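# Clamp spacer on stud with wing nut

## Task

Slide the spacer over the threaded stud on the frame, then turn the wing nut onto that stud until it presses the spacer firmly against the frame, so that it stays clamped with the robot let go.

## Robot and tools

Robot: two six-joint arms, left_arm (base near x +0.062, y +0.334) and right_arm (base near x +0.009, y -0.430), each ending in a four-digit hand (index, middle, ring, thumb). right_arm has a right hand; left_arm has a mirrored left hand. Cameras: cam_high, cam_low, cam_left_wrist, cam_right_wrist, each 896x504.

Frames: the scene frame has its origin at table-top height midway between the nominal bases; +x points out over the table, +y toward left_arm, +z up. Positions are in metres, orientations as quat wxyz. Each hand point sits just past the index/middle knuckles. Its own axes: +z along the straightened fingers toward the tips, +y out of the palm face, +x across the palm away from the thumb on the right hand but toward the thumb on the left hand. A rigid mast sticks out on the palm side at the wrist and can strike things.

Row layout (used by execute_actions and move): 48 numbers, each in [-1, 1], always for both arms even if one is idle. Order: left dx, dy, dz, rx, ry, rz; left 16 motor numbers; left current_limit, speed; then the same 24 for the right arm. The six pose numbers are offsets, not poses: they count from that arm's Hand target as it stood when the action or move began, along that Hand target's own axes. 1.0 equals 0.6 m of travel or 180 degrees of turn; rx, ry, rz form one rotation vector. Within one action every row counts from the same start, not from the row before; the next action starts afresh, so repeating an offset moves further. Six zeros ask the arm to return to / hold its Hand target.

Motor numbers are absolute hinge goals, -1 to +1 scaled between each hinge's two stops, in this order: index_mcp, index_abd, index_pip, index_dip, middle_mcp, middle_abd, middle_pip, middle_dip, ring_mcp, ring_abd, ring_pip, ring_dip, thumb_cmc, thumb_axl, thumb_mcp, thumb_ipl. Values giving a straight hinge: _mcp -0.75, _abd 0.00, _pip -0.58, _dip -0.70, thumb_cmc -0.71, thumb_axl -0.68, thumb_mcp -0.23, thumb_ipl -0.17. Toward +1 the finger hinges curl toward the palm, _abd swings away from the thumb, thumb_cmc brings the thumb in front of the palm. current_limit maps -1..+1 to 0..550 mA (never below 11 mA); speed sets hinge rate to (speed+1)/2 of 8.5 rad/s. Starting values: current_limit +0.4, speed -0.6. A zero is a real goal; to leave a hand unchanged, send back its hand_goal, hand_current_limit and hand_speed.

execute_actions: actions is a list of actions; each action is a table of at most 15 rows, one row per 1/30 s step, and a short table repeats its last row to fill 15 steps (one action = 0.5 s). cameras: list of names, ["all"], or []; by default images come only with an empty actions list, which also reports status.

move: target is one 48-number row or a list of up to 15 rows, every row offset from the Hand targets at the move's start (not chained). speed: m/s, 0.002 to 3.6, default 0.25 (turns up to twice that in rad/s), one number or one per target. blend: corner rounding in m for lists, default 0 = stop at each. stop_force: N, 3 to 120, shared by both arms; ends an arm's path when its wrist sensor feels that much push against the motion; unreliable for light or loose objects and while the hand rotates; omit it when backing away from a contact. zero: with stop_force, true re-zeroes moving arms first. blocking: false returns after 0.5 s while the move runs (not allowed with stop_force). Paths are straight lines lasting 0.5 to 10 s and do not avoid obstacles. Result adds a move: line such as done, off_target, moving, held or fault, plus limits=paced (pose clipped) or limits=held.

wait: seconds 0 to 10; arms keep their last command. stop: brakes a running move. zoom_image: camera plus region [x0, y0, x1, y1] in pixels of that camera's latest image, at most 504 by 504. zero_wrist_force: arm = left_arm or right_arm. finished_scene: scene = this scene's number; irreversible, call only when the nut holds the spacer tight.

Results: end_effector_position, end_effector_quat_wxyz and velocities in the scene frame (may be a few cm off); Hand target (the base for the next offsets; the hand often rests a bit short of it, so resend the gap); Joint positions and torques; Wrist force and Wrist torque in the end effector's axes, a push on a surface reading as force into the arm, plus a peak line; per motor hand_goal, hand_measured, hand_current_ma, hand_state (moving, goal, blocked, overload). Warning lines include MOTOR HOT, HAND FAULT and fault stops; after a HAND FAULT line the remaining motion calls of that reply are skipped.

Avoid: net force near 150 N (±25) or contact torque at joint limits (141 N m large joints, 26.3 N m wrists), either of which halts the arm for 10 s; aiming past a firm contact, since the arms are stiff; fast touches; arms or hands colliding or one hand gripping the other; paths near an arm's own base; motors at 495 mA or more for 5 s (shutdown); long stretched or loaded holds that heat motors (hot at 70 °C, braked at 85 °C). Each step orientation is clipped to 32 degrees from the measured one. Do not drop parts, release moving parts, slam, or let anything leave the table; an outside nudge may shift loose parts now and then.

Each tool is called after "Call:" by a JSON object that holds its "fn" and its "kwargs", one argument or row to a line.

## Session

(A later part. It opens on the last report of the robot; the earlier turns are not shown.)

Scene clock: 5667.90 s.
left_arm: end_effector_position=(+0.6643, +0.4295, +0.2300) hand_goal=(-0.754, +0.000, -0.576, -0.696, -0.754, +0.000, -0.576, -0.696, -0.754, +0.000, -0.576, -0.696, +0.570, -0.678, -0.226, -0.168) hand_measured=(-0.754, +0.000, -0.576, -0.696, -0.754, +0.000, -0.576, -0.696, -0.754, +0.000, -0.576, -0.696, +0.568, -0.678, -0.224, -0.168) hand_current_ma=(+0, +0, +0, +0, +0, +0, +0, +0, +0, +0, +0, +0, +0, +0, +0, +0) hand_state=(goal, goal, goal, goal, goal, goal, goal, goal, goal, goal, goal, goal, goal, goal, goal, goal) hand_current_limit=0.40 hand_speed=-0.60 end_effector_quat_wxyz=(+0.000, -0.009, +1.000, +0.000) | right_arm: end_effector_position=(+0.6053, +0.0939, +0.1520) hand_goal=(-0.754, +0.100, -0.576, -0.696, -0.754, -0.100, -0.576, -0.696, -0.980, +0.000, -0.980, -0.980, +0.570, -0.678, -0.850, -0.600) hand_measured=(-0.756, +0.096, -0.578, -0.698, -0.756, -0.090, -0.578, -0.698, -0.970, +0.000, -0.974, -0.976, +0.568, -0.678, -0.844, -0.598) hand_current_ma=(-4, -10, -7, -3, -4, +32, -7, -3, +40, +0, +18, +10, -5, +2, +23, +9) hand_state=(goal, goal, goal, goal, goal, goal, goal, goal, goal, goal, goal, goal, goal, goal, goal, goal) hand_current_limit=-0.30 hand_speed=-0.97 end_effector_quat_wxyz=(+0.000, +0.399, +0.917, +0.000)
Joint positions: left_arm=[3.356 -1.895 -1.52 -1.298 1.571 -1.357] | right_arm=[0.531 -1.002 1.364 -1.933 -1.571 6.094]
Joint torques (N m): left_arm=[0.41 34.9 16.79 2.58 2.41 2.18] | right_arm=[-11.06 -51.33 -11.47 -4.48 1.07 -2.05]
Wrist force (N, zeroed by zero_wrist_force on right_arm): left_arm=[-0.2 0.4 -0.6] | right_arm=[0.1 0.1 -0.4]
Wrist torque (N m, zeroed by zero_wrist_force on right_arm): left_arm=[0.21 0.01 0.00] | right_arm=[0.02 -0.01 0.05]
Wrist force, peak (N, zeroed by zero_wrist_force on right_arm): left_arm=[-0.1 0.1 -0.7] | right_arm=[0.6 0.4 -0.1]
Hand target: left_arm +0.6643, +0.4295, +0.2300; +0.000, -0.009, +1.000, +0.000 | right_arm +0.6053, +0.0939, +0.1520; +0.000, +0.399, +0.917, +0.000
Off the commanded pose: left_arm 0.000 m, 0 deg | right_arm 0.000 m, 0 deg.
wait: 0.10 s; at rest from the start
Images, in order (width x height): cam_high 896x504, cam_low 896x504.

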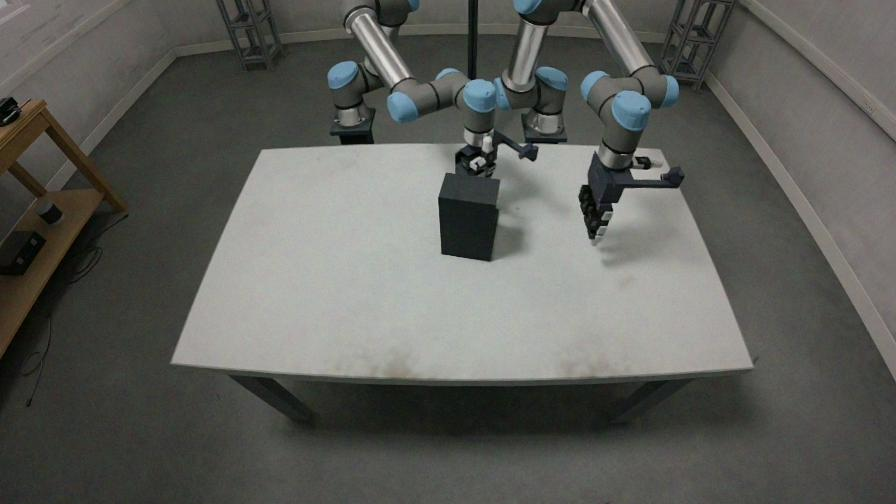

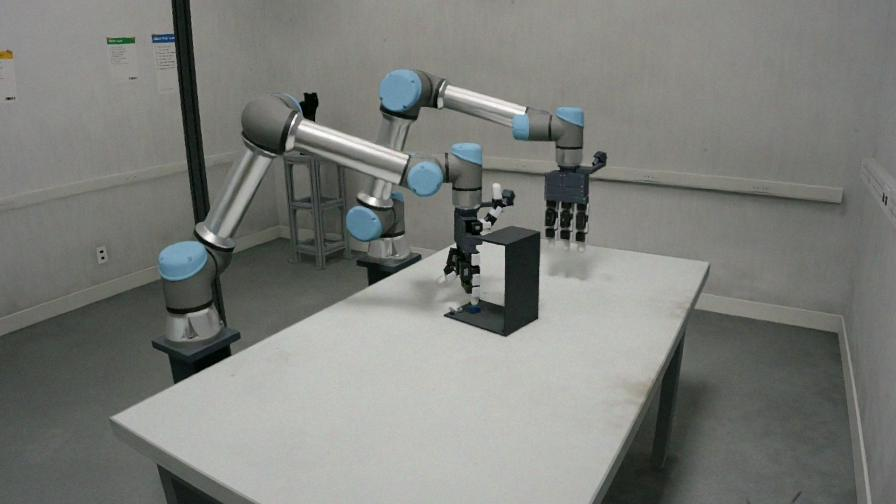

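Call:
{"fn": "move", "kwargs": {
  "target": [0,0,0,0,0,0,-0.754,0,-0.576,-0.696,-0.754,0,-0.576,-0.696,-0.754,0,-0.576,-0.696,0.571,-0.678,-0.226,-0.168,0.4,-0.6, 0,0,-0.17,0,0,0, -0.754,0.1,-0.576,-0.696,-0.754,-0.1,-0.576,-0.696,-0.98,0,-0.98,-0.98,0.571,-0.678,-0.85,-0.6,-0.3,-0.97],
  "speed": 0.06,
  "cameras": ["cam_low"]
}}

Call:
{"fn": "zoom_image", "kwargs": {
  "camera": "cam_low",
  "region": [430, 280, 500, 330]
}}

Scene clock: 5706.40 s.
left_arm: end_effector_position=(+0.6643, +0.4295, +0.2300) hand_goal=(-0.754, +0.000, -0.576, -0.696, -0.754, +0.000, -0.576, -0.696, -0.754, +0.000, -0.576, -0.696, +0.570, -0.678, -0.226, -0.168) hand_measured=(-0.754, +0.000, -0.576, -0.696, -0.754, +0.000, -0.576, -0.696, -0.754, +0.000, -0.576, -0.696, +0.568, -0.678, -0.224, -0.168) hand_current_ma=(+0, +0, +0, +0, +0, +0, +0, +0, +0, +0, +0, +0, +0, +0, +0, +0) hand_state=(goal, goal, goal, goal, goal, goal, goal, goal, goal, goal, goal, goal, goal, goal, goal, goal) hand_current_limit=0.40 hand_speed=-0.60 end_effector_quat_wxyz=(+0.000, -0.009, +1.000, +0.000) | right_arm: end_effector_position=(+0.6053, +0.0939, +0.2539) hand_goal=(-0.754, +0.100, -0.576, -0.696, -0.754, -0.100, -0.576, -0.696, -0.980, +0.000, -0.980, -0.980, +0.570, -0.678, -0.850, -0.600) hand_measured=(-0.756, +0.096, -0.578, -0.698, -0.756, -0.090, -0.578, -0.698, -0.970, +0.000, -0.974, -0.976, +0.568, -0.678, -0.844, -0.598) hand_current_ma=(-4, -10, -7, -3, -4, +32, -7, -3, +40, +0, +18, +10, -5, +2, +23, +9) hand_state=(goal, goal, goal, goal, goal, goal, goal, goal, goal, goal, goal, goal, goal, goal, goal, goal) hand_current_limit=-0.30 hand_speed=-0.97 end_effector_quat_wxyz=(+0.000, +0.399, +0.917, +0.000)
Joint positions: left_arm=[3.356 -1.895 -1.52 -1.298 1.571 -1.357] | right_arm=[0.531 -1.063 1.192 -1.7 -1.571 6.094]
Joint torques (N m): left_arm=[0.95 35.17 17.71 2.71 2.42 2.28] | right_arm=[-9.12 -49.95 -32.92 -0.66 0.45 -1.36]
Wrist force (N, zeroed by zero_wrist_force on right_arm): left_arm=[0.0 0.0 -0.5] | right_arm=[0.1 0.3 -0.4]
Wrist torque (N m, zeroed by zero_wrist_force on right_arm): left_arm=[0.14 -0.02 0.02] | right_arm=[0.04 -0.02 0.04]
Wrist force, peak (N, zeroed by zero_wrist_force on right_arm): left_arm=[-0.4 0.1 -0.7] | right_arm=[-0.2 0.1 -0.8]
Hand target: left_arm +0.6643, +0.4295, +0.2300; +0.000, -0.009, +1.000, +0.000 | right_arm +0.6053, +0.0939, +0.2540; +0.000, +0.399, +0.917, +0.000
Off the commanded pose: left_arm 0.000 m, 0 deg | right_arm 0.000 m, 0 deg.
move: done
Images, in order (width x height): cam_low 896x504.

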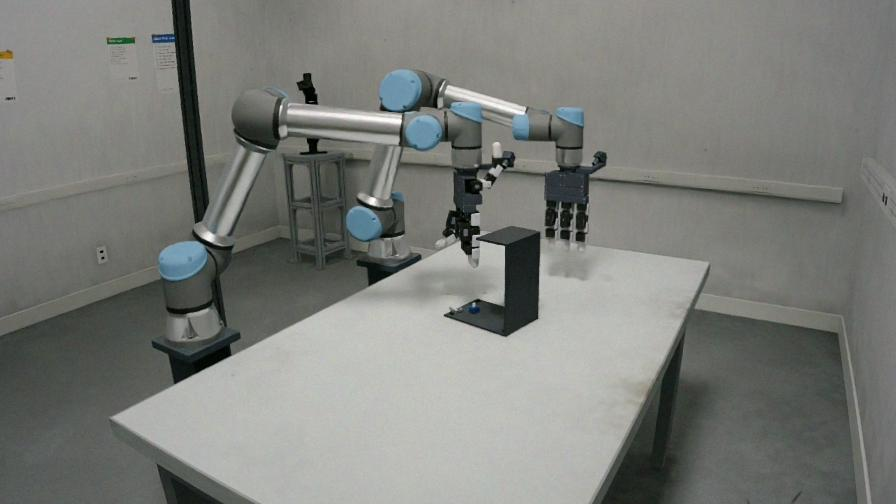

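Scaled by 7.200.

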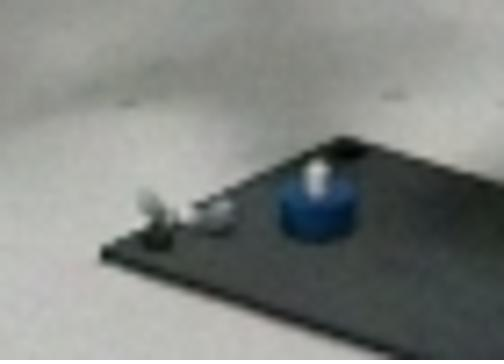

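Call:
{"fn": "move", "kwargs": {
  "target": [0,0,0,0,0,0,-0.754,0,-0.576,-0.696,-0.754,0,-0.576,-0.696,-0.754,0,-0.576,-0.696,0.571,-0.678,-0.226,-0.168,0.4,-0.6, 0.1321,-0.2984,-0.1267,0,0,0, -1,0,-0.576,-0.696,-1,0,-0.576,-0.696,-0.98,0,-0.98,-0.98,0.571,-0.678,-0.85,-0.6,0.4,-0.8],
  "speed": 0.15,
  "cameras": []
}}

Call:
{"fn": "move", "kwargs": {
  "target": [0,0,0,0,0,0,-0.754,0,-0.576,-0.696,-0.754,0,-0.576,-0.696,-0.754,0,-0.576,-0.696,0.571,-0.678,-0.226,-0.168,0.4,-0.6, 0,0,0,0,0,-0.9, -1,0,-0.576,-0.696,-1,0,-0.576,-0.696,-0.98,0,-0.98,-0.98,0.571,-0.678,-0.85,-0.6,0.4,-0.8],
  "speed": 0.3,
  "cameras": []
}}

Scene clock: 5725.13 s.
left_arm: end_effector_position=(+0.6643, +0.4295, +0.2300) hand_goal=(-0.754, +0.000, -0.576, -0.696, -0.754, +0.000, -0.576, -0.696, -0.754, +0.000, -0.576, -0.696, +0.570, -0.678, -0.226, -0.168) hand_measured=(-0.754, +0.000, -0.576, -0.696, -0.754, +0.000, -0.576, -0.696, -0.754, +0.000, -0.576, -0.696, +0.568, -0.678, -0.224, -0.168) hand_current_ma=(+0, +0, +0, +0, +0, +0, +0, +0, +0, +0, +0, +0, +0, +0, +0, +0) hand_state=(goal, goal, goal, goal, goal, goal, goal, goal, goal, goal, goal, goal, goal, goal, goal, goal) hand_current_limit=0.40 hand_speed=-0.60 end_effector_quat_wxyz=(+0.000, -0.009, +1.000, +0.000) | right_arm: end_effector_position=(+0.4204, +0.0299, +0.3299) hand_goal=(-1.000, +0.000, -0.576, -0.696, -1.000, +0.000, -0.576, -0.696, -0.980, +0.000, -0.980, -0.980, +0.570, -0.678, -0.850, -0.600) hand_measured=(-0.990, +0.002, -0.578, -0.698, -0.988, -0.002, -0.578, -0.698, -0.970, +0.000, -0.974, -0.976, +0.568, -0.678, -0.844, -0.598) hand_current_ma=(+40, +7, -5, -3, +41, -7, -5, -3, +40, +0, +18, +10, -5, +2, +21, +9) hand_state=(goal, goal, goal, goal, goal, goal, goal, goal, goal, goal, goal, goal, goal, goal, goal, goal) hand_current_limit=0.40 hand_speed=-0.80 end_effector_quat_wxyz=(+0.000, +0.399, +0.917, +0.000)
Joint positions: left_arm=[3.356 -1.895 -1.52 -1.298 1.571 -1.357] | right_arm=[0.617 -1.507 1.576 -1.64 -1.571 6.18]
Joint torques (N m): left_arm=[0.27 35.29 17.19 2.64 2.48 2.22] | right_arm=[10.57 -32.67 -11.54 -0.39 1.46 2.02]
Wrist force (N, zeroed by zero_wrist_force on right_arm): left_arm=[0.0 0.2 -0.1] | right_arm=[0.5 0.1 -0.2]
Wrist torque (N m, zeroed by zero_wrist_force on right_arm): left_arm=[0.15 -0.01 0.02] | right_arm=[-0.04 -0.07 -0.06]
Wrist force, peak (N, zeroed by zero_wrist_force on right_arm): left_arm=[0.0 0.3 -0.8] | right_arm=[-0.7 1.0 -0.1]
Hand target: left_arm +0.6643, +0.4295, +0.2300; +0.000, -0.009, +1.000, +0.000 | right_arm +0.4202, +0.0299, +0.3300; +0.000, +0.399, +0.917, +0.000
Off the commanded pose: left_arm 0.000 m, 0 deg | right_arm 0.000 m, 0 deg.
move: done
No camera images: "cameras" was empty.

Scene clock: 5730.57 s.
left_arm: end_effector_position=(+0.6643, +0.4295, +0.2300) hand_goal=(-0.754, +0.000, -0.576, -0.696, -0.754, +0.000, -0.576, -0.696, -0.754, +0.000, -0.576, -0.696, +0.570, -0.678, -0.226, -0.168) hand_measured=(-0.754, +0.000, -0.576, -0.696, -0.754, +0.000, -0.576, -0.696, -0.754, +0.000, -0.576, -0.696, +0.568, -0.678, -0.224, -0.168) hand_current_ma=(+0, +0, +0, +0, +0, +0, +0, +0, +0, +0, +0, +0, +0, +0, +0, +0) hand_state=(goal, goal, goal, goal, goal, goal, goal, goal, goal, goal, goal, goal, goal, goal, goal, goal) hand_current_limit=0.40 hand_speed=-0.60 end_effector_quat_wxyz=(+0.000, -0.009, +1.000, +0.000) | right_arm: end_effector_position=(+0.4202, +0.0299, +0.3300) hand_goal=(-1.000, +0.000, -0.576, -0.696, -1.000, +0.000, -0.576, -0.696, -0.980, +0.000, -0.980, -0.980, +0.570, -0.678, -0.850, -0.600) hand_measured=(-0.990, +0.002, -0.578, -0.698, -0.988, -0.002, -0.578, -0.698, -0.970, +0.000, -0.974, -0.976, +0.568, -0.678, -0.844, -0.598) hand_current_ma=(+40, +7, -4, -3, +41, -7, -5, -3, +40, +0, +18, +10, -5, +2, +21, +9) hand_state=(goal, goal, goal, goal, goal, goal, goal, goal, goal, goal, goal, goal, goal, goal, goal, goal) hand_current_limit=0.40 hand_speed=-0.80 end_effector_quat_wxyz=(+0.000, +0.843, -0.538, +0.000)
Joint positions: left_arm=[3.356 -1.895 -1.52 -1.298 1.571 -1.357] | right_arm=[0.538 -1.125 1.091 -1.536 -1.571 3.274]
Joint torques (N m): left_arm=[0.17 35.2 17.02 2.71 2.43 2.21] | right_arm=[9.72 -34.22 -34.09 -0.37 2.41 -2.19]
Wrist force (N, zeroed by zero_wrist_force on right_arm): left_arm=[-0.1 0.1 -0.4] | right_arm=[0.0 0.2 -0.1]
Wrist torque (N m, zeroed by zero_wrist_force on right_arm): left_arm=[0.16 0.00 0.01] | right_arm=[-0.02 0.00 0.03]
Wrist force, peak (N, zeroed by zero_wrist_force on right_arm): left_arm=[-0.1 0.4 -0.7] | right_arm=[0.8 0.4 -0.2]
Hand target: left_arm +0.6643, +0.4295, +0.2300; +0.000, -0.009, +1.000, +0.000 | right_arm +0.4202, +0.0299, +0.3300; +0.000, +0.843, -0.538, +0.000
Off the commanded pose: left_arm 0.000 m, 0 deg | right_arm 0.000 m, 0 deg.
move: done
No camera images: "cameras" was empty.

Call:
{"fn": "move", "kwargs": {
  "target": [0,0,0,0,0,0,-0.754,0,-0.576,-0.696,-0.754,0,-0.576,-0.696,-0.754,0,-0.576,-0.696,0.571,-0.678,-0.226,-0.168,0.4,-0.6, 0,0,0,0,0,-0.9, -1,0,-0.576,-0.696,-1,0,-0.576,-0.696,-0.98,0,-0.98,-0.98,0.571,-0.678,-0.85,-0.6,0.4,-0.8],
  "speed": 0.3,
  "cameras": []
}}

Call:
{"fn": "move", "kwargs": {
  "target": [0,0,0,0,0,0,-0.754,0,-0.576,-0.696,-0.754,0,-0.576,-0.696,-0.754,0,-0.576,-0.696,0.571,-0.678,-0.226,-0.168,0.4,-0.6, 0,0,0,0,0,-0.925, -1,0,-0.576,-0.696,-1,0,-0.576,-0.696,-0.98,0,-0.98,-0.98,0.571,-0.678,-0.85,-0.6,0.4,-0.8],
  "speed": 0.3,
  "cameras": ["cam_right_wrist"]
}}

Scene clock: 5741.03 s.
left_arm: end_effector_position=(+0.6643, +0.4295, +0.2300) hand_goal=(-0.754, +0.000, -0.576, -0.696, -0.754, +0.000, -0.576, -0.696, -0.754, +0.000, -0.576, -0.696, +0.570, -0.678, -0.226, -0.168) hand_measured=(-0.754, +0.000, -0.576, -0.696, -0.754, +0.000, -0.576, -0.696, -0.754, +0.000, -0.576, -0.696, +0.568, -0.678, -0.224, -0.168) hand_current_ma=(+0, +0, +0, +0, +0, +0, +0, +0, +0, +0, +0, +0, +0, +0, +0, +0) hand_state=(goal, goal, goal, goal, goal, goal, goal, goal, goal, goal, goal, goal, goal, goal, goal, goal) hand_current_limit=0.40 hand_speed=-0.60 end_effector_quat_wxyz=(+0.000, -0.009, +1.000, +0.000) | right_arm: end_effector_position=(+0.4203, +0.0302, +0.3300) hand_goal=(-1.000, +0.000, -0.576, -0.696, -1.000, +0.000, -0.576, -0.696, -0.980, +0.000, -0.980, -0.980, +0.570, -0.678, -0.850, -0.600) hand_measured=(-0.990, +0.002, -0.578, -0.698, -0.988, -0.002, -0.578, -0.698, -0.970, +0.000, -0.974, -0.976, +0.568, -0.678, -0.844, -0.598) hand_current_ma=(+40, +6, -4, -3, +40, -7, -5, -3, +40, +0, +18, +10, -5, +2, +21, +9) hand_state=(goal, goal, goal, goal, goal, goal, goal, goal, goal, goal, goal, goal, goal, goal, goal, goal) hand_current_limit=0.40 hand_speed=-0.80 end_effector_quat_wxyz=(+0.000, +0.928, -0.373, +0.001) end_effector_velocity=(+0.000, +0.000, +0.000) end_effector_angular_velocity=(+0.000, -0.001, -0.006)
Joint positions: left_arm=[3.356 -1.895 -1.52 -1.298 1.571 -1.357] | right_arm=[0.585 -1.088 1.036 -1.519 -1.572 2.95]
Joint velocities: left_arm=[within noise] | right_arm=[0 -0.001 0.001 0 0 0.005]
Joint torques (N m): left_arm=[0.82 35.6 16.73 2.78 2.34 2.18] | right_arm=[-10.9 -49.21 -12.46 -4.47 -0.24 1.99]
Wrist force (N, zeroed by zero_wrist_force on right_arm): left_arm=[0.1 -0.1 -0.4] | right_arm=[0.0 -0.3 -0.3]
Wrist torque (N m, zeroed by zero_wrist_force on right_arm): left_arm=[0.13 -0.02 0.03] | right_arm=[-0.07 0.00 -0.11]
Wrist force, peak (N, zeroed by zero_wrist_force on right_arm): left_arm=[-0.1 0.4 -0.7] | right_arm=[-1.0 -0.5 -0.3]
Hand target: left_arm +0.6643, +0.4295, +0.2300; +0.000, -0.009, +1.000, +0.000 | right_arm +0.4203, +0.0302, +0.3300; +0.000, +0.928, -0.373, +0.001 (not the last commanded pose)
Off the commanded pose: left_arm 0.000 m, 0 deg | right_arm 0.000 m, 141 deg.
move: held (right_arm; a check stopped the path); limits=held
pose unreachable (right arm): on one or more control steps of this call, first in action 0 (counted from 0), this arm could not follow its commanded pose, so it was not sent that pose on those steps. It may still have moved: this result reports where it is.
cause: moving toward the commanded pose would bring two parts of the arm too close to each other (joints 5 (wrist 2) and 6 (wrist 3) lie between them).
No camera images: "cameras" was empty.

Scene clock: 5741.83 s.
left_arm: end_effector_position=(+0.6643, +0.4295, +0.2300) hand_goal=(-0.754, +0.000, -0.576, -0.696, -0.754, +0.000, -0.576, -0.696, -0.754, +0.000, -0.576, -0.696, +0.570, -0.678, -0.226, -0.168) hand_measured=(-0.754, +0.000, -0.576, -0.696, -0.754, +0.000, -0.576, -0.696, -0.754, +0.000, -0.576, -0.696, +0.568, -0.678, -0.224, -0.168) hand_current_ma=(+0, +0, +0, +0, +0, +0, +0, +0, +0, +0, +0, +0, +0, +0, +0, +0) hand_state=(goal, goal, goal, goal, goal, goal, goal, goal, goal, goal, goal, goal, goal, goal, goal, goal) hand_current_limit=0.40 hand_speed=-0.60 end_effector_quat_wxyz=(+0.000, -0.009, +1.000, +0.000) | right_arm: end_effector_position=(+0.4204, +0.0302, +0.3300) hand_goal=(-1.000, +0.000, -0.576, -0.696, -1.000, +0.000, -0.576, -0.696, -0.980, +0.000, -0.980, -0.980, +0.570, -0.678, -0.850, -0.600) hand_measured=(-0.990, +0.002, -0.578, -0.698, -0.988, -0.002, -0.578, -0.698, -0.970, +0.000, -0.974, -0.976, +0.568, -0.678, -0.844, -0.598) hand_current_ma=(+40, +6, -4, -3, +40, -7, -5, -3, +40, +0, +18, +10, -5, +2, +21, +9) hand_state=(goal, goal, goal, goal, goal, goal, goal, goal, goal, goal, goal, goal, goal, goal, goal, goal) hand_current_limit=0.40 hand_speed=-0.80 end_effector_quat_wxyz=(+0.000, +0.934, -0.356, +0.001)
Joint positions: left_arm=[3.356 -1.895 -1.52 -1.298 1.571 -1.357] | right_arm=[0.59 -1.086 1.033 -1.519 -1.572 2.919]
Joint torques (N m): left_arm=[0.5 35.66 17.48 2.74 2.45 2.21] | right_arm=[-11.12 -49.57 -12.5 -4.48 0.28 2.04]
Wrist force (N, zeroed by zero_wrist_force on right_arm): left_arm=[-0.2 0.1 -0.4] | right_arm=[0.1 0.0 -0.2]
Wrist torque (N m, zeroed by zero_wrist_force on right_arm): left_arm=[0.16 0.01 0.00] | right_arm=[-0.04 -0.02 -0.10]
Wrist force, peak (N, zeroed by zero_wrist_force on right_arm): left_arm=[-0.3 0.1 -0.7] | right_arm=[-1.0 -0.4 -0.3]
Hand target: left_arm +0.6643, +0.4295, +0.2300; +0.000, -0.009, +1.000, +0.000 | right_arm +0.4204, +0.0302, +0.3300; +0.000, +0.934, -0.357, +0.001 (not the last commanded pose)
Off the commanded pose: left_arm 0.000 m, 0 deg | right_arm 0.000 m, 164 deg.
move: held (right_arm; a check stopped the path); limits=held
pose unreachable (right arm): on one or more control steps of this call, first in action 0 (counted from 0), this arm could not follow its commanded pose, so it was not sent that pose on those steps. It may still have moved: this result reports where it is.
cause: moving toward the commanded pose would bring two parts of the arm too close to each other (joints 5 (wrist 2) and 6 (wrist 3) lie between them).
Images, in order (width x height): cam_right_wrist 896x504.

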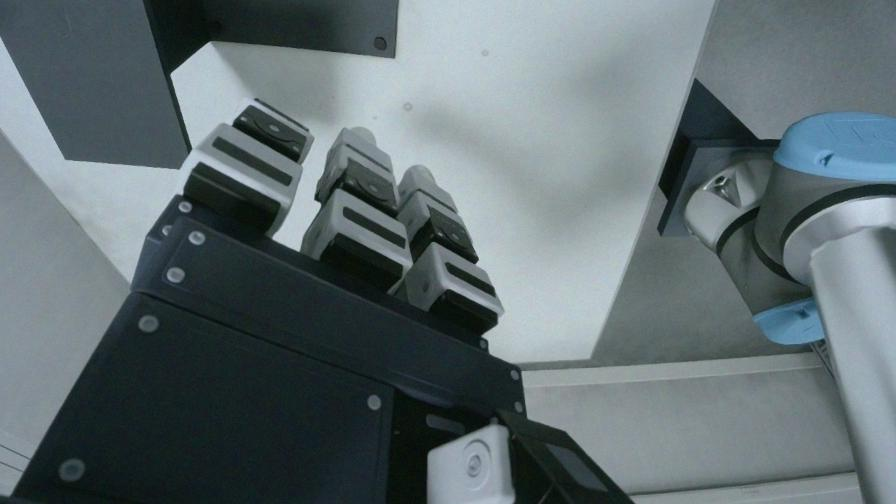

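Call:
{"fn": "move", "kwargs": {
  "target": [0,0,0,0,0,0,-0.754,0,-0.576,-0.696,-0.754,0,-0.576,-0.696,-0.754,0,-0.576,-0.696,0.571,-0.678,-0.226,-0.168,0.4,-0.6, 0,0,-0.08,0.0588,-0.2428,0, -1,0,-0.576,-0.696,-1,0,-0.576,-0.696,-0.98,0,-0.98,-0.98,0.571,-0.678,-0.85,-0.6,0.4,-0.8],
  "speed": 0.25,
  "cameras": ["cam_low","cam_high"]
}}

Scene clock: 5825.50 s.
left_arm: end_effector_position=(+0.6643, +0.4295, +0.2300) hand_goal=(-0.754, +0.000, -0.576, -0.696, -0.754, +0.000, -0.576, -0.696, -0.754, +0.000, -0.576, -0.696, +0.570, -0.678, -0.226, -0.168) hand_measured=(-0.754, +0.000, -0.576, -0.696, -0.754, +0.000, -0.576, -0.696, -0.754, +0.000, -0.576, -0.696, +0.568, -0.678, -0.224, -0.168) hand_current_ma=(+0, +0, +0, +0, +0, +0, +0, +0, +0, +0, +0, +0, +0, +0, +0, +0) hand_state=(goal, goal, goal, goal, goal, goal, goal, goal, goal, goal, goal, goal, goal, goal, goal, goal) hand_current_limit=0.40 hand_speed=-0.60 end_effector_quat_wxyz=(+0.000, -0.009, +1.000, +0.000) | right_arm: end_effector_position=(+0.4207, +0.0299, +0.3404) hand_goal=(-1.000, +0.000, -0.576, -0.696, -1.000, +0.000, -0.576, -0.696, -0.980, +0.000, -0.980, -0.980, +0.570, -0.678, -0.850, -0.600) hand_measured=(-0.990, +0.002, -0.578, -0.698, -0.990, -0.002, -0.578, -0.698, -0.970, +0.000, -0.974, -0.976, +0.570, -0.678, -0.844, -0.598) hand_current_ma=(+38, +5, -4, -3, +40, -4, -4, -3, +40, +0, +18, +10, -2, +2, +21, +9) hand_state=(goal, goal, goal, goal, goal, goal, goal, goal, goal, goal, goal, goal, goal, goal, goal, goal) hand_current_limit=0.40 hand_speed=-0.80 end_effector_quat_wxyz=(-0.046, +0.931, -0.356, -0.065)
Joint positions: left_arm=[3.356 -1.895 -1.52 -1.298 1.571 -1.357] | right_arm=[0.535 -1.104 1.04 -1.503 -1.41 2.865]
Joint torques (N m): left_arm=[0.73 35.7 17.12 2.77 2.35 2.3] | right_arm=[10.06 -35.36 -33.65 -4.52 -2.01 2.13]
Wrist force (N, zeroed by zero_wrist_force on right_arm): left_arm=[-0.2 0.0 -0.6] | right_arm=[0.0 -0.1 -0.5]
Wrist torque (N m, zeroed by zero_wrist_force on right_arm): left_arm=[0.16 0.01 0.00] | right_arm=[-0.05 0.04 -0.08]
Wrist force, peak (N, zeroed by zero_wrist_force on right_arm): left_arm=[-0.3 0.4 -0.8] | right_arm=[1.3 0.0 -1.3]
Hand target: left_arm +0.6643, +0.4295, +0.2300; +0.000, -0.009, +1.000, +0.000 | right_arm +0.4207, +0.0299, +0.3404; -0.046, +0.931, -0.356, -0.065 (not the last commanded pose)
Off the commanded pose: left_arm 0.000 m, 0 deg | right_arm 0.038 m, 36 deg.
move: held (right_arm; a check stopped the path); limits=held
pose unreachable (right arm): on one or more control steps of this call, first in action 0 (counted from 0), this arm could not follow its commanded pose, so it was not sent that pose on those steps. It may still have moved: this result reports where it is.
cause: moving toward the commanded pose would bring two parts of the arm too close to each other (joints 5 (wrist 2) and 6 (wrist 3) lie between them).
Images, in order (width x height): cam_high 896x504, cam_low 896x504.

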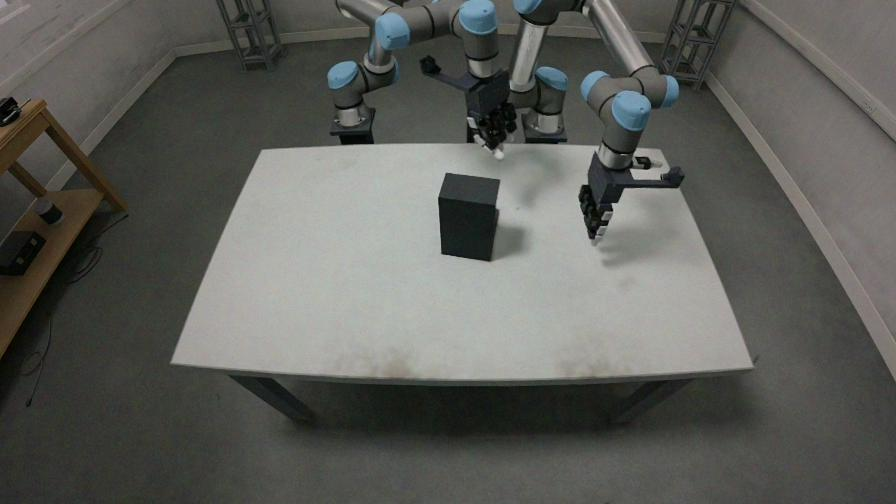

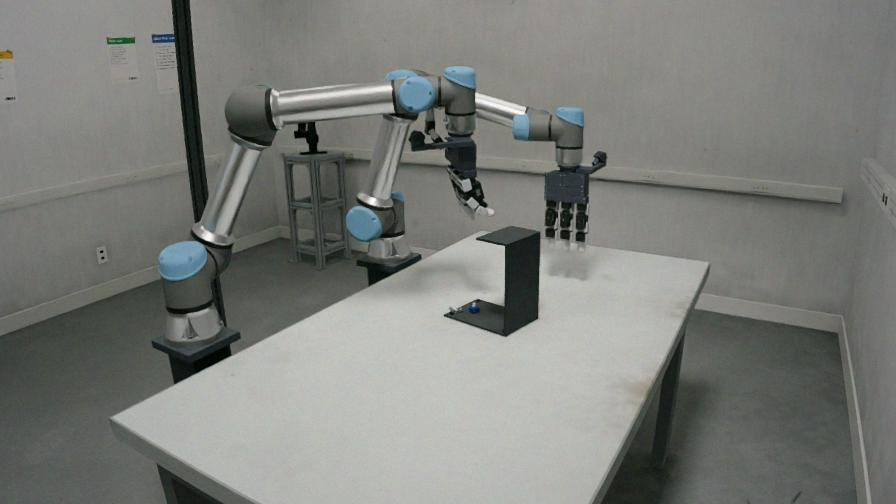

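Call:
{"fn": "move", "kwargs": {
  "target": [0,0,0,0,0,0,-0.754,0,-0.576,-0.696,-0.754,0,-0.576,-0.696,-0.754,0,-0.576,-0.696,0.571,-0.678,-0.226,-0.168,0.4,-0.6, 0,0,0,0,0,0, -1,0,-0.576,-0.696,-1,0,-0.576,-0.696,-0.98,0,-0.98,-0.98,0.571,-0.678,-0.226,-0.168,0.4,-0.6],
  "speed": 0.1,
  "cameras": []
}}

Call:
{"fn": "move", "kwargs": {
  "target": [0,0,0,0,0,0,-0.754,0,-0.576,-0.696,-0.754,0,-0.576,-0.696,-0.754,0,-0.576,-0.696,0.571,-0.678,-0.226,-0.168,0.4,-0.6, 0,0,-0.05,0.047,-0.1942,0, -1,0,-0.576,-0.696,-1,0,-0.576,-0.696,-0.98,0,-0.98,-0.98,0.571,-0.678,-0.226,-0.168,0.4,-0.6],
  "speed": 0.25,
  "cameras": ["cam_low"]
}}

Scene clock: 5845.50 s.
left_arm: end_effector_position=(+0.6643, +0.4295, +0.2300) hand_goal=(-0.754, +0.000, -0.576, -0.696, -0.754, +0.000, -0.576, -0.696, -0.754, +0.000, -0.576, -0.696, +0.570, -0.678, -0.226, -0.168) hand_measured=(-0.754, +0.000, -0.576, -0.696, -0.754, +0.000, -0.576, -0.696, -0.754, +0.000, -0.576, -0.696, +0.568, -0.678, -0.224, -0.168) hand_current_ma=(+0, +0, +0, +0, +0, +0, +0, +0, +0, +0, +0, +0, +0, +0, +0, +0) hand_state=(goal, goal, goal, goal, goal, goal, goal, goal, goal, goal, goal, goal, goal, goal, goal, goal) hand_current_limit=0.40 hand_speed=-0.60 end_effector_quat_wxyz=(+0.000, -0.009, +1.000, +0.000) | right_arm: end_effector_position=(+0.4207, +0.0299, +0.3404) hand_goal=(-1.000, +0.000, -0.576, -0.696, -1.000, +0.000, -0.576, -0.696, -0.980, +0.000, -0.980, -0.980, +0.570, -0.678, -0.226, -0.168) hand_measured=(-0.990, +0.002, -0.578, -0.698, -0.990, -0.002, -0.578, -0.698, -0.970, +0.000, -0.974, -0.976, +0.570, -0.678, -0.224, -0.168) hand_current_ma=(+38, +5, -4, -3, +40, -4, -4, -3, +40, +0, +18, +10, -2, +2, +8, -4) hand_state=(goal, goal, goal, goal, goal, goal, goal, goal, goal, goal, goal, goal, goal, goal, goal, goal) hand_current_limit=0.40 hand_speed=-0.60 end_effector_quat_wxyz=(-0.046, +0.931, -0.356, -0.065)
Joint positions: left_arm=[3.356 -1.895 -1.52 -1.298 1.571 -1.357] | right_arm=[0.535 -1.104 1.04 -1.503 -1.411 2.865]
Joint torques (N m): left_arm=[0.68 35.33 16.7 2.65 2.36 2.26] | right_arm=[9.89 -35.25 -33.81 -4.3 -1.86 2.1]
Wrist force (N, zeroed by zero_wrist_force on right_arm): left_arm=[-0.1 0.1 -0.6] | right_arm=[0.1 -0.1 -0.6]
Wrist torque (N m, zeroed by zero_wrist_force on right_arm): left_arm=[0.16 0.00 0.01] | right_arm=[-0.04 0.03 -0.07]
Wrist force, peak (N, zeroed by zero_wrist_force on right_arm): left_arm=[-0.1 0.0 -0.9] | right_arm=[0.3 -0.5 -0.7]
Hand target: left_arm +0.6643, +0.4295, +0.2300; +0.000, -0.009, +1.000, +0.000 | right_arm +0.4207, +0.0299, +0.3404; -0.046, +0.931, -0.356, -0.065
Off the commanded pose: left_arm 0.000 m, 0 deg | right_arm 0.000 m, 0 deg.
move: done
No camera images: "cameras" was empty.

Scene clock: 5847.47 s.
left_arm: end_effector_position=(+0.6643, +0.4295, +0.2300) hand_goal=(-0.754, +0.000, -0.576, -0.696, -0.754, +0.000, -0.576, -0.696, -0.754, +0.000, -0.576, -0.696, +0.570, -0.678, -0.226, -0.168) hand_measured=(-0.754, +0.000, -0.576, -0.696, -0.754, +0.000, -0.576, -0.696, -0.754, +0.000, -0.576, -0.696, +0.568, -0.678, -0.224, -0.168) hand_current_ma=(+0, +0, +0, +0, +0, +0, +0, +0, +0, +0, +0, +0, +0, +0, +0, +0) hand_state=(goal, goal, goal, goal, goal, goal, goal, goal, goal, goal, goal, goal, goal, goal, goal, goal) hand_current_limit=0.40 hand_speed=-0.60 end_effector_quat_wxyz=(+0.000, -0.009, +1.000, +0.000) | right_arm: end_effector_position=(+0.4233, +0.0260, +0.3699) hand_goal=(-1.000, +0.000, -0.576, -0.696, -1.000, +0.000, -0.576, -0.696, -0.980, +0.000, -0.980, -0.980, +0.570, -0.678, -0.226, -0.168) hand_measured=(-0.990, +0.002, -0.578, -0.698, -0.990, +0.000, -0.578, -0.698, -0.970, +0.000, -0.974, -0.976, +0.574, -0.678, -0.224, -0.168) hand_current_ma=(+38, +5, -4, -3, +40, +0, -4, -3, +40, +0, +18, +10, +10, +2, +8, -4) hand_state=(goal, goal, goal, goal, goal, goal, goal, goal, goal, goal, goal, goal, goal, goal, goal, goal) hand_current_limit=0.40 hand_speed=-0.60 end_effector_quat_wxyz=(-0.218, +0.863, -0.329, -0.315)
Joint positions: left_arm=[3.356 -1.895 -1.52 -1.298 1.571 -1.357] | right_arm=[0.345 -1.12 1.101 -1.329 -0.809 2.585]
Joint torques (N m): left_arm=[1.34 35.39 17.29 2.77 2.42 2.29] | right_arm=[-11.45 -34.3 -32.7 -0.06 3.43 -2.06]
Wrist force (N, zeroed by zero_wrist_force on right_arm): left_arm=[0.0 0.3 -0.5] | right_arm=[-0.1 0.5 -0.6]
Wrist torque (N m, zeroed by zero_wrist_force on right_arm): left_arm=[0.19 0.00 0.01] | right_arm=[0.03 0.25 0.12]
Wrist force, peak (N, zeroed by zero_wrist_force on right_arm): left_arm=[-0.1 0.1 -0.8] | right_arm=[0.2 0.7 -0.5]
Hand target: left_arm +0.6643, +0.4295, +0.2300; +0.000, -0.009, +1.000, +0.000 | right_arm +0.4233, +0.0260, +0.3700; -0.218, +0.863, -0.329, -0.316
Off the commanded pose: left_arm 0.000 m, 0 deg | right_arm 0.000 m, 0 deg.
move: done
Images, in order (width x height): cam_low 896x504.

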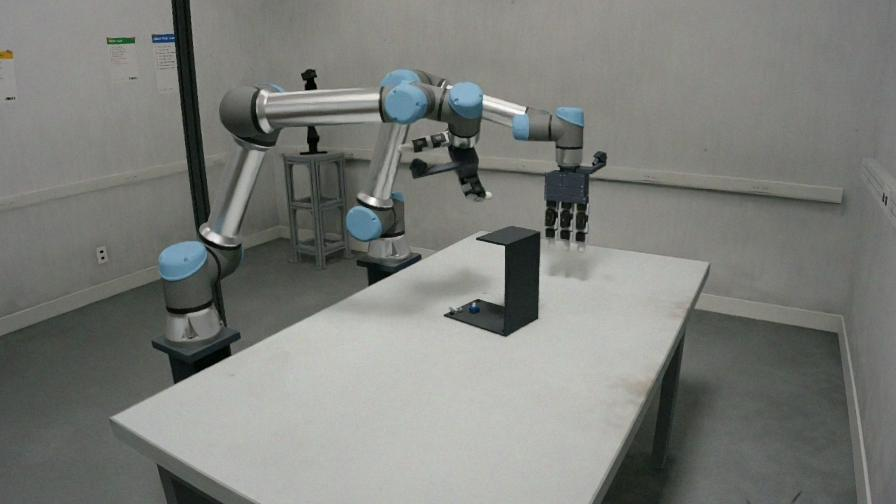

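Call:
{"fn": "move", "kwargs": {
  "target": [0,0,0,0,0,0,-0.754,0,-0.576,-0.696,-0.754,0,-0.576,-0.696,-0.754,0,-0.576,-0.696,0.571,-0.678,-0.226,-0.168,0.4,-0.6, 0,0,0,0,0,-0.8333, -1,0,-0.576,-0.696,-1,0,-0.576,-0.696,-0.98,0,-0.98,-0.98,0.571,-0.678,-0.226,-0.168,0.4,-0.6],
  "speed": 0.3,
  "cameras": ["cam_low"]
}}

Scene clock: 5860.10 s.
left_arm: end_effector_position=(+0.6643, +0.4295, +0.2300) hand_goal=(-0.754, +0.000, -0.576, -0.696, -0.754, +0.000, -0.576, -0.696, -0.754, +0.000, -0.576, -0.696, +0.570, -0.678, -0.226, -0.168) hand_measured=(-0.754, +0.000, -0.576, -0.696, -0.754, +0.000, -0.576, -0.696, -0.754, +0.000, -0.576, -0.696, +0.568, -0.678, -0.224, -0.168) hand_current_ma=(+0, +0, +0, +0, +0, +0, +0, +0, +0, +0, +0, +0, +0, +0, +0, +0) hand_state=(goal, goal, goal, goal, goal, goal, goal, goal, goal, goal, goal, goal, goal, goal, goal, goal) hand_current_limit=0.40 hand_speed=-0.60 end_effector_quat_wxyz=(+0.000, -0.009, +1.000, +0.000) | right_arm: end_effector_position=(+0.4233, +0.0260, +0.3700) hand_goal=(-1.000, +0.000, -0.576, -0.696, -1.000, +0.000, -0.576, -0.696, -0.980, +0.000, -0.980, -0.980, +0.570, -0.678, -0.226, -0.168) hand_measured=(-0.990, +0.000, -0.576, -0.698, -0.990, +0.000, -0.576, -0.698, -0.970, +0.000, -0.974, -0.976, +0.566, -0.678, -0.224, -0.168) hand_current_ma=(+38, +0, -1, -3, +40, +0, -1, -3, +40, +0, +18, +10, -10, +2, +8, -4) hand_state=(goal, goal, goal, goal, goal, goal, goal, goal, goal, goal, goal, goal, goal, goal, goal, goal) hand_current_limit=0.40 hand_speed=-0.60 end_effector_quat_wxyz=(-0.361, +0.541, +0.748, +0.129)
Joint positions: left_arm=[3.356 -1.895 -1.52 -1.298 1.571 -1.357] | right_arm=[0.336 -1.53 1.53 -1.341 -0.81 -0.044]
Joint torques (N m): left_arm=[1.44 35.56 17.36 2.78 2.51 2.3] | right_arm=[-11.52 -30.52 -11.72 0.04 3.63 -2.23]
Wrist force (N, zeroed by zero_wrist_force on right_arm): left_arm=[-0.2 -0.1 -0.4] | right_arm=[-0.2 0.5 -0.1]
Wrist torque (N m, zeroed by zero_wrist_force on right_arm): left_arm=[0.14 0.02 0.01] | right_arm=[0.03 -0.09 -0.06]
Wrist force, peak (N, zeroed by zero_wrist_force on right_arm): left_arm=[0.1 0.4 -0.8] | right_arm=[-0.9 1.9 -0.5]
Hand target: left_arm +0.6643, +0.4295, +0.2300; +0.000, -0.009, +1.000, +0.000 | right_arm +0.4233, +0.0260, +0.3700; -0.361, +0.541, +0.748, +0.129
Off the commanded pose: left_arm 0.000 m, 0 deg | right_arm 0.000 m, 0 deg.
move: done
Images, in order (width x height): cam_low 896x504.

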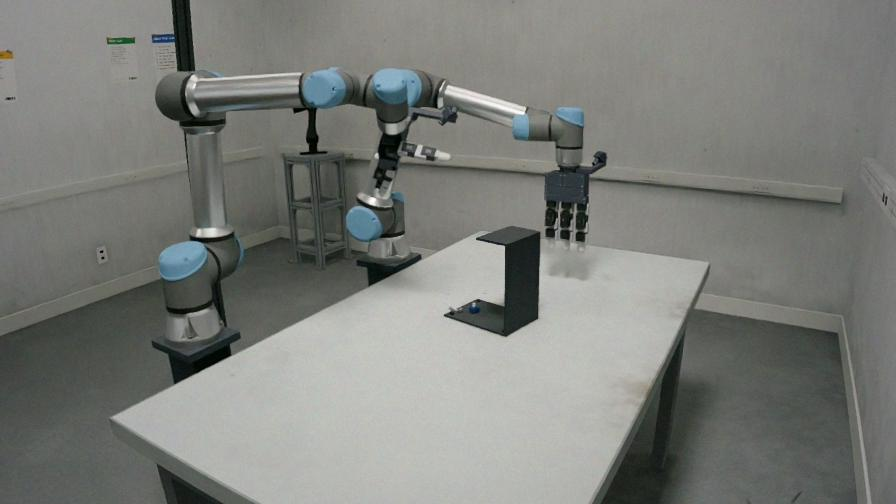

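Call:
{"fn": "move", "kwargs": {
  "target": [0,0,0,0,0,0,-0.754,0,-0.576,-0.696,-0.754,0,-0.576,-0.696,-0.754,0,-0.576,-0.696,0.571,-0.678,-0.226,-0.168,0.4,-0.6, 0,0,0,0,0,-0.8333, -1,0,-0.576,-0.696,-1,0,-0.576,-0.696,-0.98,0,-0.98,-0.98,0.571,-0.678,-0.226,-0.168,0.4,-0.6],
  "speed": 0.3,
  "cameras": ["cam_low"]
}}

Scene clock: 5869.93 s.
left_arm: end_effector_position=(+0.6643, +0.4295, +0.2300) hand_goal=(-0.754, +0.000, -0.576, -0.696, -0.754, +0.000, -0.576, -0.696, -0.754, +0.000, -0.576, -0.696, +0.570, -0.678, -0.226, -0.168) hand_measured=(-0.754, +0.000, -0.576, -0.696, -0.754, +0.000, -0.576, -0.696, -0.754, +0.000, -0.576, -0.696, +0.568, -0.678, -0.224, -0.168) hand_current_ma=(+0, +0, +0, +0, +0, +0, +0, +0, +0, +0, +0, +0, +0, +0, +0, +0) hand_state=(goal, goal, goal, goal, goal, goal, goal, goal, goal, goal, goal, goal, goal, goal, goal, goal) hand_current_limit=0.40 hand_speed=-0.60 end_effector_quat_wxyz=(+0.000, -0.009, +1.000, +0.000) | right_arm: end_effector_position=(+0.4233, +0.0260, +0.3700) hand_goal=(-1.000, +0.000, -0.576, -0.696, -1.000, +0.000, -0.576, -0.696, -0.980, +0.000, -0.980, -0.980, +0.570, -0.678, -0.226, -0.168) hand_measured=(-1.000, +0.000, -0.576, -0.698, -1.000, +0.000, -0.576, -0.698, -0.980, +0.000, -0.976, -0.978, +0.572, -0.678, -0.224, -0.168) hand_current_ma=(+0, +0, -1, -3, +0, +0, -1, -3, +0, +0, +9, +9, +4, +2, +8, -4) hand_state=(goal, goal, goal, goal, goal, goal, goal, goal, goal, goal, goal, goal, goal, goal, goal, goal) hand_current_limit=0.40 hand_speed=-0.60 end_effector_quat_wxyz=(+0.031, -0.582, +0.717, +0.382)
Joint positions: left_arm=[3.356 -1.895 -1.52 -1.298 1.571 -1.357] | right_arm=[0.247 -1.214 1.35 -1.397 -0.834 -2.779]
Joint torques (N m): left_arm=[1.56 36.15 17 2.84 2.37 2.29] | right_arm=[10.58 -30.44 -33.47 0.24 3.57 -1.93]
Wrist force (N, zeroed by zero_wrist_force on right_arm): left_arm=[-0.1 0.1 -0.4] | right_arm=[1.0 -0.5 0.1]
Wrist torque (N m, zeroed by zero_wrist_force on right_arm): left_arm=[0.16 0.01 0.01] | right_arm=[0.08 0.00 0.14]
Wrist force, peak (N, zeroed by zero_wrist_force on right_arm): left_arm=[-0.2 0.2 -0.8] | right_arm=[1.4 -1.3 0.0]
Hand target: left_arm +0.6643, +0.4295, +0.2300; +0.000, -0.009, +1.000, +0.000 | right_arm +0.4233, +0.0260, +0.3700; +0.031, -0.583, +0.717, +0.382
Off the commanded pose: left_arm 0.000 m, 0 deg | right_arm 0.000 m, 0 deg.
move: done
Images, in order (width x height): cam_low 896x504.

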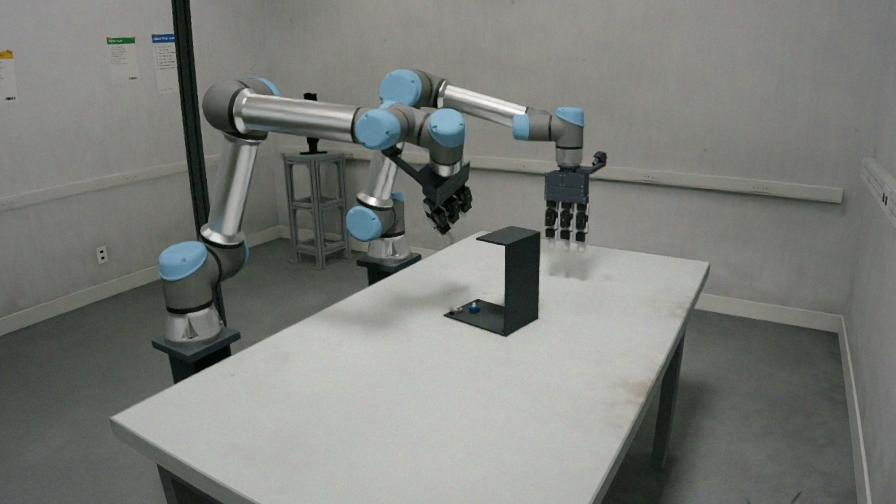

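Call:
{"fn": "move", "kwargs": {
  "target": [0,0,0,0,0,0,-0.754,0,-0.576,-0.696,-0.754,0,-0.576,-0.696,-0.754,0,-0.576,-0.696,0.571,-0.678,-0.226,-0.168,0.4,-0.6, 0,0,0,0.1737,0.1805,-0.0249, -1,0,-0.576,-0.696,-1,0,-0.576,-0.696,-0.98,0,-0.98,-0.98,0.571,-0.678,-0.226,-0.168,0.4,-0.6],
  "speed": 0.3,
  "cameras": ["cam_right_wrist"]
}}

Scene clock: 5885.00 s.
left_arm: end_effector_position=(+0.6643, +0.4295, +0.2300) hand_goal=(-0.754, +0.000, -0.576, -0.696, -0.754, +0.000, -0.576, -0.696, -0.754, +0.000, -0.576, -0.696, +0.570, -0.678, -0.226, -0.168) hand_measured=(-0.754, +0.000, -0.576, -0.696, -0.754, +0.000, -0.576, -0.696, -0.754, +0.000, -0.576, -0.696, +0.568, -0.678, -0.224, -0.168) hand_current_ma=(+0, +0, +0, +0, +0, +0, +0, +0, +0, +0, +0, +0, +0, +0, +0, +0) hand_state=(goal, goal, goal, goal, goal, goal, goal, goal, goal, goal, goal, goal, goal, goal, goal, goal) hand_current_limit=0.40 hand_speed=-0.60 end_effector_quat_wxyz=(+0.000, -0.009, +1.000, +0.000) | right_arm: end_effector_position=(+0.4233, +0.0260, +0.3700) hand_goal=(-1.000, +0.000, -0.576, -0.696, -1.000, +0.000, -0.576, -0.696, -0.980, +0.000, -0.980, -0.980, +0.570, -0.678, -0.226, -0.168) hand_measured=(-0.998, +0.000, -0.576, -0.698, -0.998, +0.000, -0.576, -0.698, -0.978, +0.000, -0.976, -0.978, +0.572, -0.678, -0.224, -0.168) hand_current_ma=(+5, +0, -1, -3, +5, +0, -1, -3, +8, +0, +9, +9, +5, +2, +8, -4) hand_state=(goal, goal, goal, goal, goal, goal, goal, goal, goal, goal, goal, goal, goal, goal, goal, goal) hand_current_limit=0.40 hand_speed=-0.60 end_effector_quat_wxyz=(+0.000, -0.662, +0.749, +0.001)
Joint positions: left_arm=[3.356 -1.895 -1.52 -1.298 1.571 -1.357] | right_arm=[0.471 -1.217 1.119 -1.474 -1.569 -2.518]
Joint torques (N m): left_arm=[1.47 36.22 17.24 2.81 2.33 2.18] | right_arm=[10.99 -31.31 -33.82 -0.32 -1.95 2.02]
Wrist force (N, zeroed by zero_wrist_force on right_arm): left_arm=[0.2 0.2 -0.6] | right_arm=[-0.1 -0.2 -0.4]
Wrist torque (N m, zeroed by zero_wrist_force on right_arm): left_arm=[0.18 -0.03 0.03] | right_arm=[-0.03 0.02 -0.11]
Wrist force, peak (N, zeroed by zero_wrist_force on right_arm): left_arm=[-0.1 0.3 -0.8] | right_arm=[1.2 -1.1 0.1]
Hand target: left_arm +0.6643, +0.4295, +0.2300; +0.000, -0.009, +1.000, +0.000 | right_arm +0.4233, +0.0260, +0.3700; +0.000, -0.662, +0.749, +0.000
Off the commanded pose: left_arm 0.000 m, 0 deg | right_arm 0.000 m, 0 deg.
move: done
Images, in order (width x height): cam_right_wrist 896x504.

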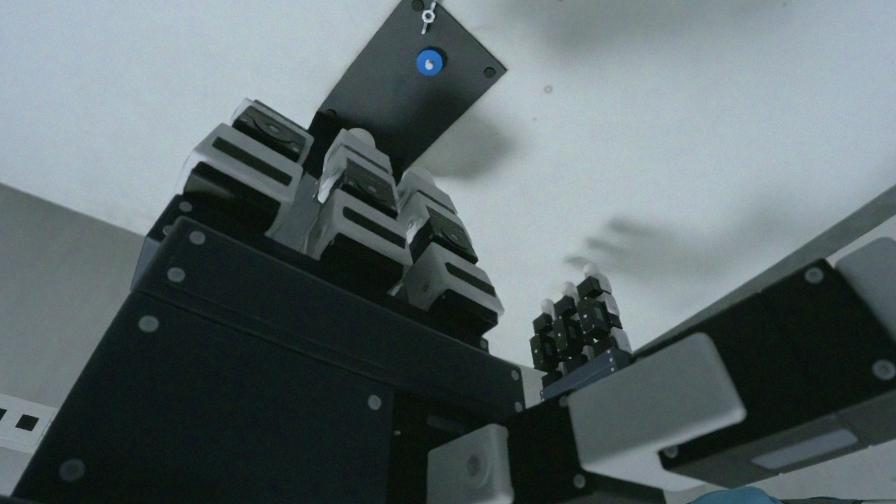

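Call:
{"fn": "zoom_image", "kwargs": {
  "camera": "cam_right_wrist",
  "region": [395, 0, 465, 60]
}}

Scaled by 7.200.

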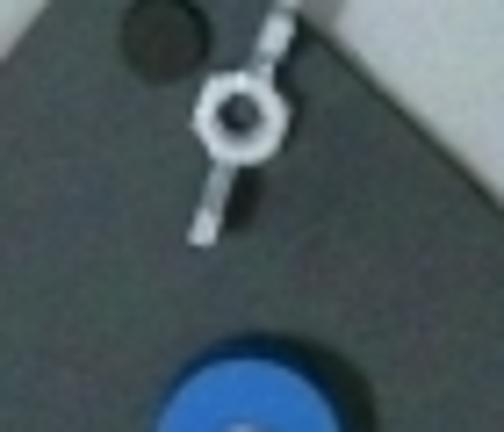

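Call:
{"fn": "move", "kwargs": {
  "target": [0,0,0,0,0,0,-0.754,0,-0.576,-0.696,-0.754,0,-0.576,-0.696,-0.754,0,-0.576,-0.696,0.571,-0.678,-0.226,-0.168,0.4,-0.6, -0.1237,-0.105,0.3,0,0,0.3889, -0.754,-0.14,-0.576,-0.696,-0.754,0.14,-0.576,-0.696,-0.98,0,-0.98,-0.98,0.571,-0.678,-0.226,-0.168,0.4,-0.6],
  "speed": 0.15,
  "cameras": ["cam_right_wrist","cam_low"]
}}

Call:
{"fn": "zoom_image", "kwargs": {
  "camera": "cam_right_wrist",
  "region": [350, 40, 510, 160]
}}

Call:
{"fn": "zoom_image", "kwargs": {
  "camera": "cam_low",
  "region": [430, 270, 500, 330]
}}

Scene clock: 5917.20 s.
left_arm: end_effector_position=(+0.6643, +0.4295, +0.2300) hand_goal=(-0.754, +0.000, -0.576, -0.696, -0.754, +0.000, -0.576, -0.696, -0.754, +0.000, -0.576, -0.696, +0.570, -0.678, -0.226, -0.168) hand_measured=(-0.754, +0.000, -0.576, -0.696, -0.754, +0.000, -0.576, -0.696, -0.754, +0.000, -0.576, -0.696, +0.568, -0.678, -0.224, -0.168) hand_current_ma=(+0, +0, +0, +0, +0, +0, +0, +0, +0, +0, +0, +0, +0, +0, +0, +0) hand_state=(goal, goal, goal, goal, goal, goal, goal, goal, goal, goal, goal, goal, goal, goal, goal, goal) hand_current_limit=0.40 hand_speed=-0.60 end_effector_quat_wxyz=(+0.000, -0.009, +1.000, +0.000) | right_arm: end_effector_position=(+0.4950, +0.0921, +0.1901) hand_goal=(-0.754, -0.140, -0.576, -0.696, -0.754, +0.140, -0.576, -0.696, -0.980, +0.000, -0.980, -0.980, +0.570, -0.678, -0.226, -0.168) hand_measured=(-0.754, -0.136, -0.576, -0.698, -0.756, +0.136, -0.576, -0.698, -0.978, +0.000, -0.976, -0.978, +0.572, -0.678, -0.224, -0.168) hand_current_ma=(-3, +11, -1, -3, -3, -10, -1, -3, +9, +0, +9, +9, +5, +2, +8, -4) hand_state=(goal, goal, goal, goal, goal, goal, goal, goal, goal, goal, goal, goal, goal, goal, goal, goal) hand_current_limit=0.40 hand_speed=-0.60 end_effector_quat_wxyz=(+0.000, -0.113, +0.994, +0.001)
Joint positions: left_arm=[3.356 -1.895 -1.52 -1.298 1.571 -1.357] | right_arm=[0.496 -1.168 1.516 -1.92 -1.57 -1.271]
Joint torques (N m): left_arm=[0.37 36.16 17.47 2.84 2.31 2.19] | right_arm=[10.08 -31.97 -11.9 -4.55 -2.06 1.91]
Wrist force (N, zeroed by zero_wrist_force on right_arm): left_arm=[0.0 0.3 -0.6] | right_arm=[0.2 0.2 -0.2]
Wrist torque (N m, zeroed by zero_wrist_force on right_arm): left_arm=[0.20 -0.01 0.01] | right_arm=[0.02 -0.02 -0.08]
Wrist force, peak (N, zeroed by zero_wrist_force on right_arm): left_arm=[-0.1 0.3 -0.9] | right_arm=[-0.3 0.2 -0.8]
Hand target: left_arm +0.6643, +0.4295, +0.2300; +0.000, -0.009, +1.000, +0.000 | right_arm +0.4950, +0.0921, +0.1901; +0.000, -0.113, +0.994, +0.001
Off the commanded pose: left_arm 0.000 m, 0 deg | right_arm 0.000 m, 0 deg.
move: done
Images, in order (width x height): cam_low 896x504, cam_right_wrist 896x504.

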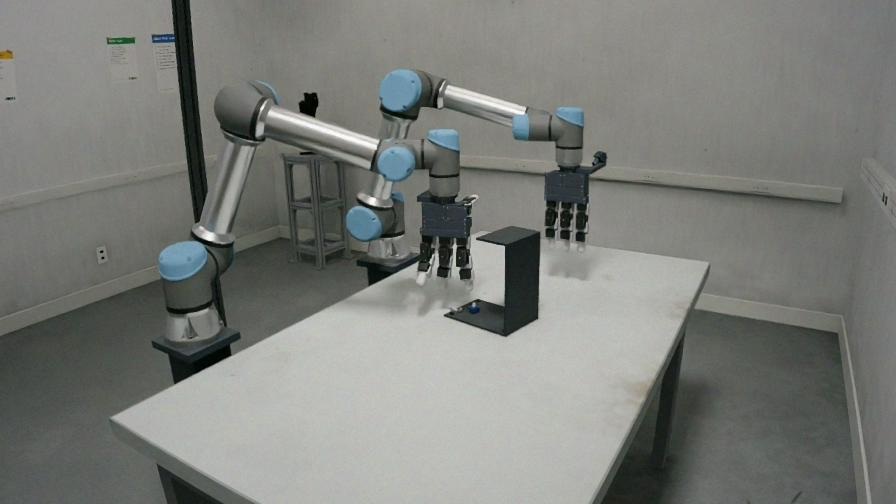

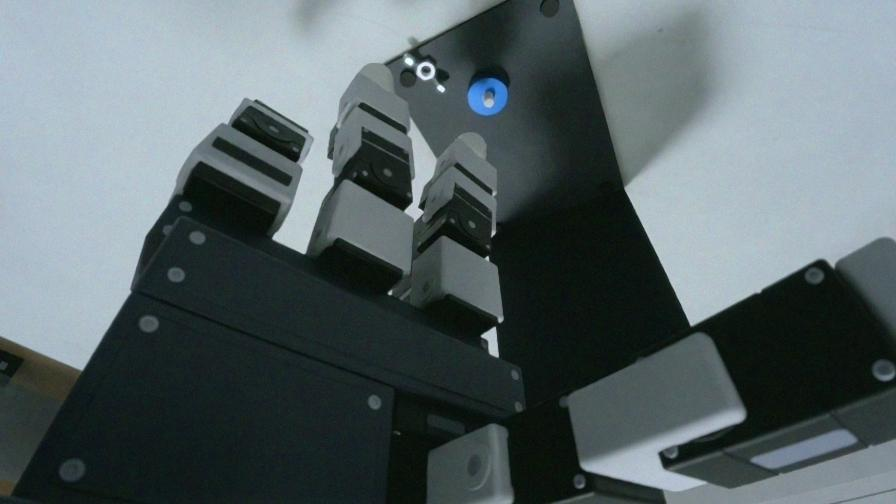

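Scaled by 3.150.

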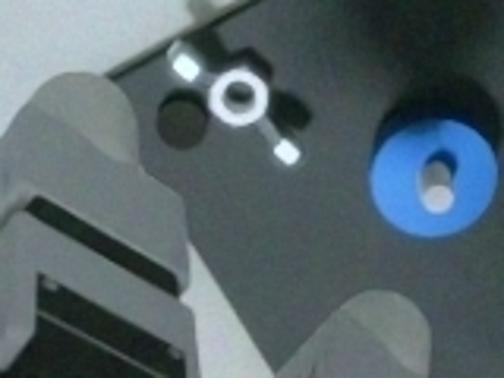

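Scaled by 7.200.

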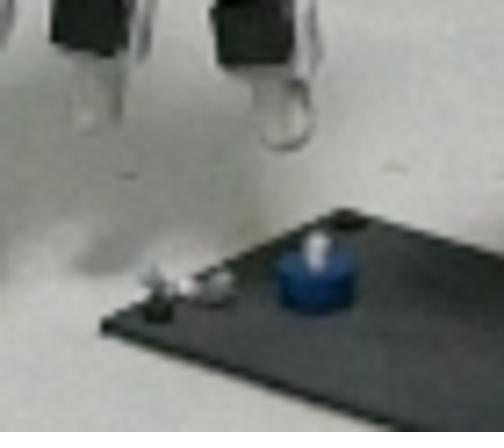

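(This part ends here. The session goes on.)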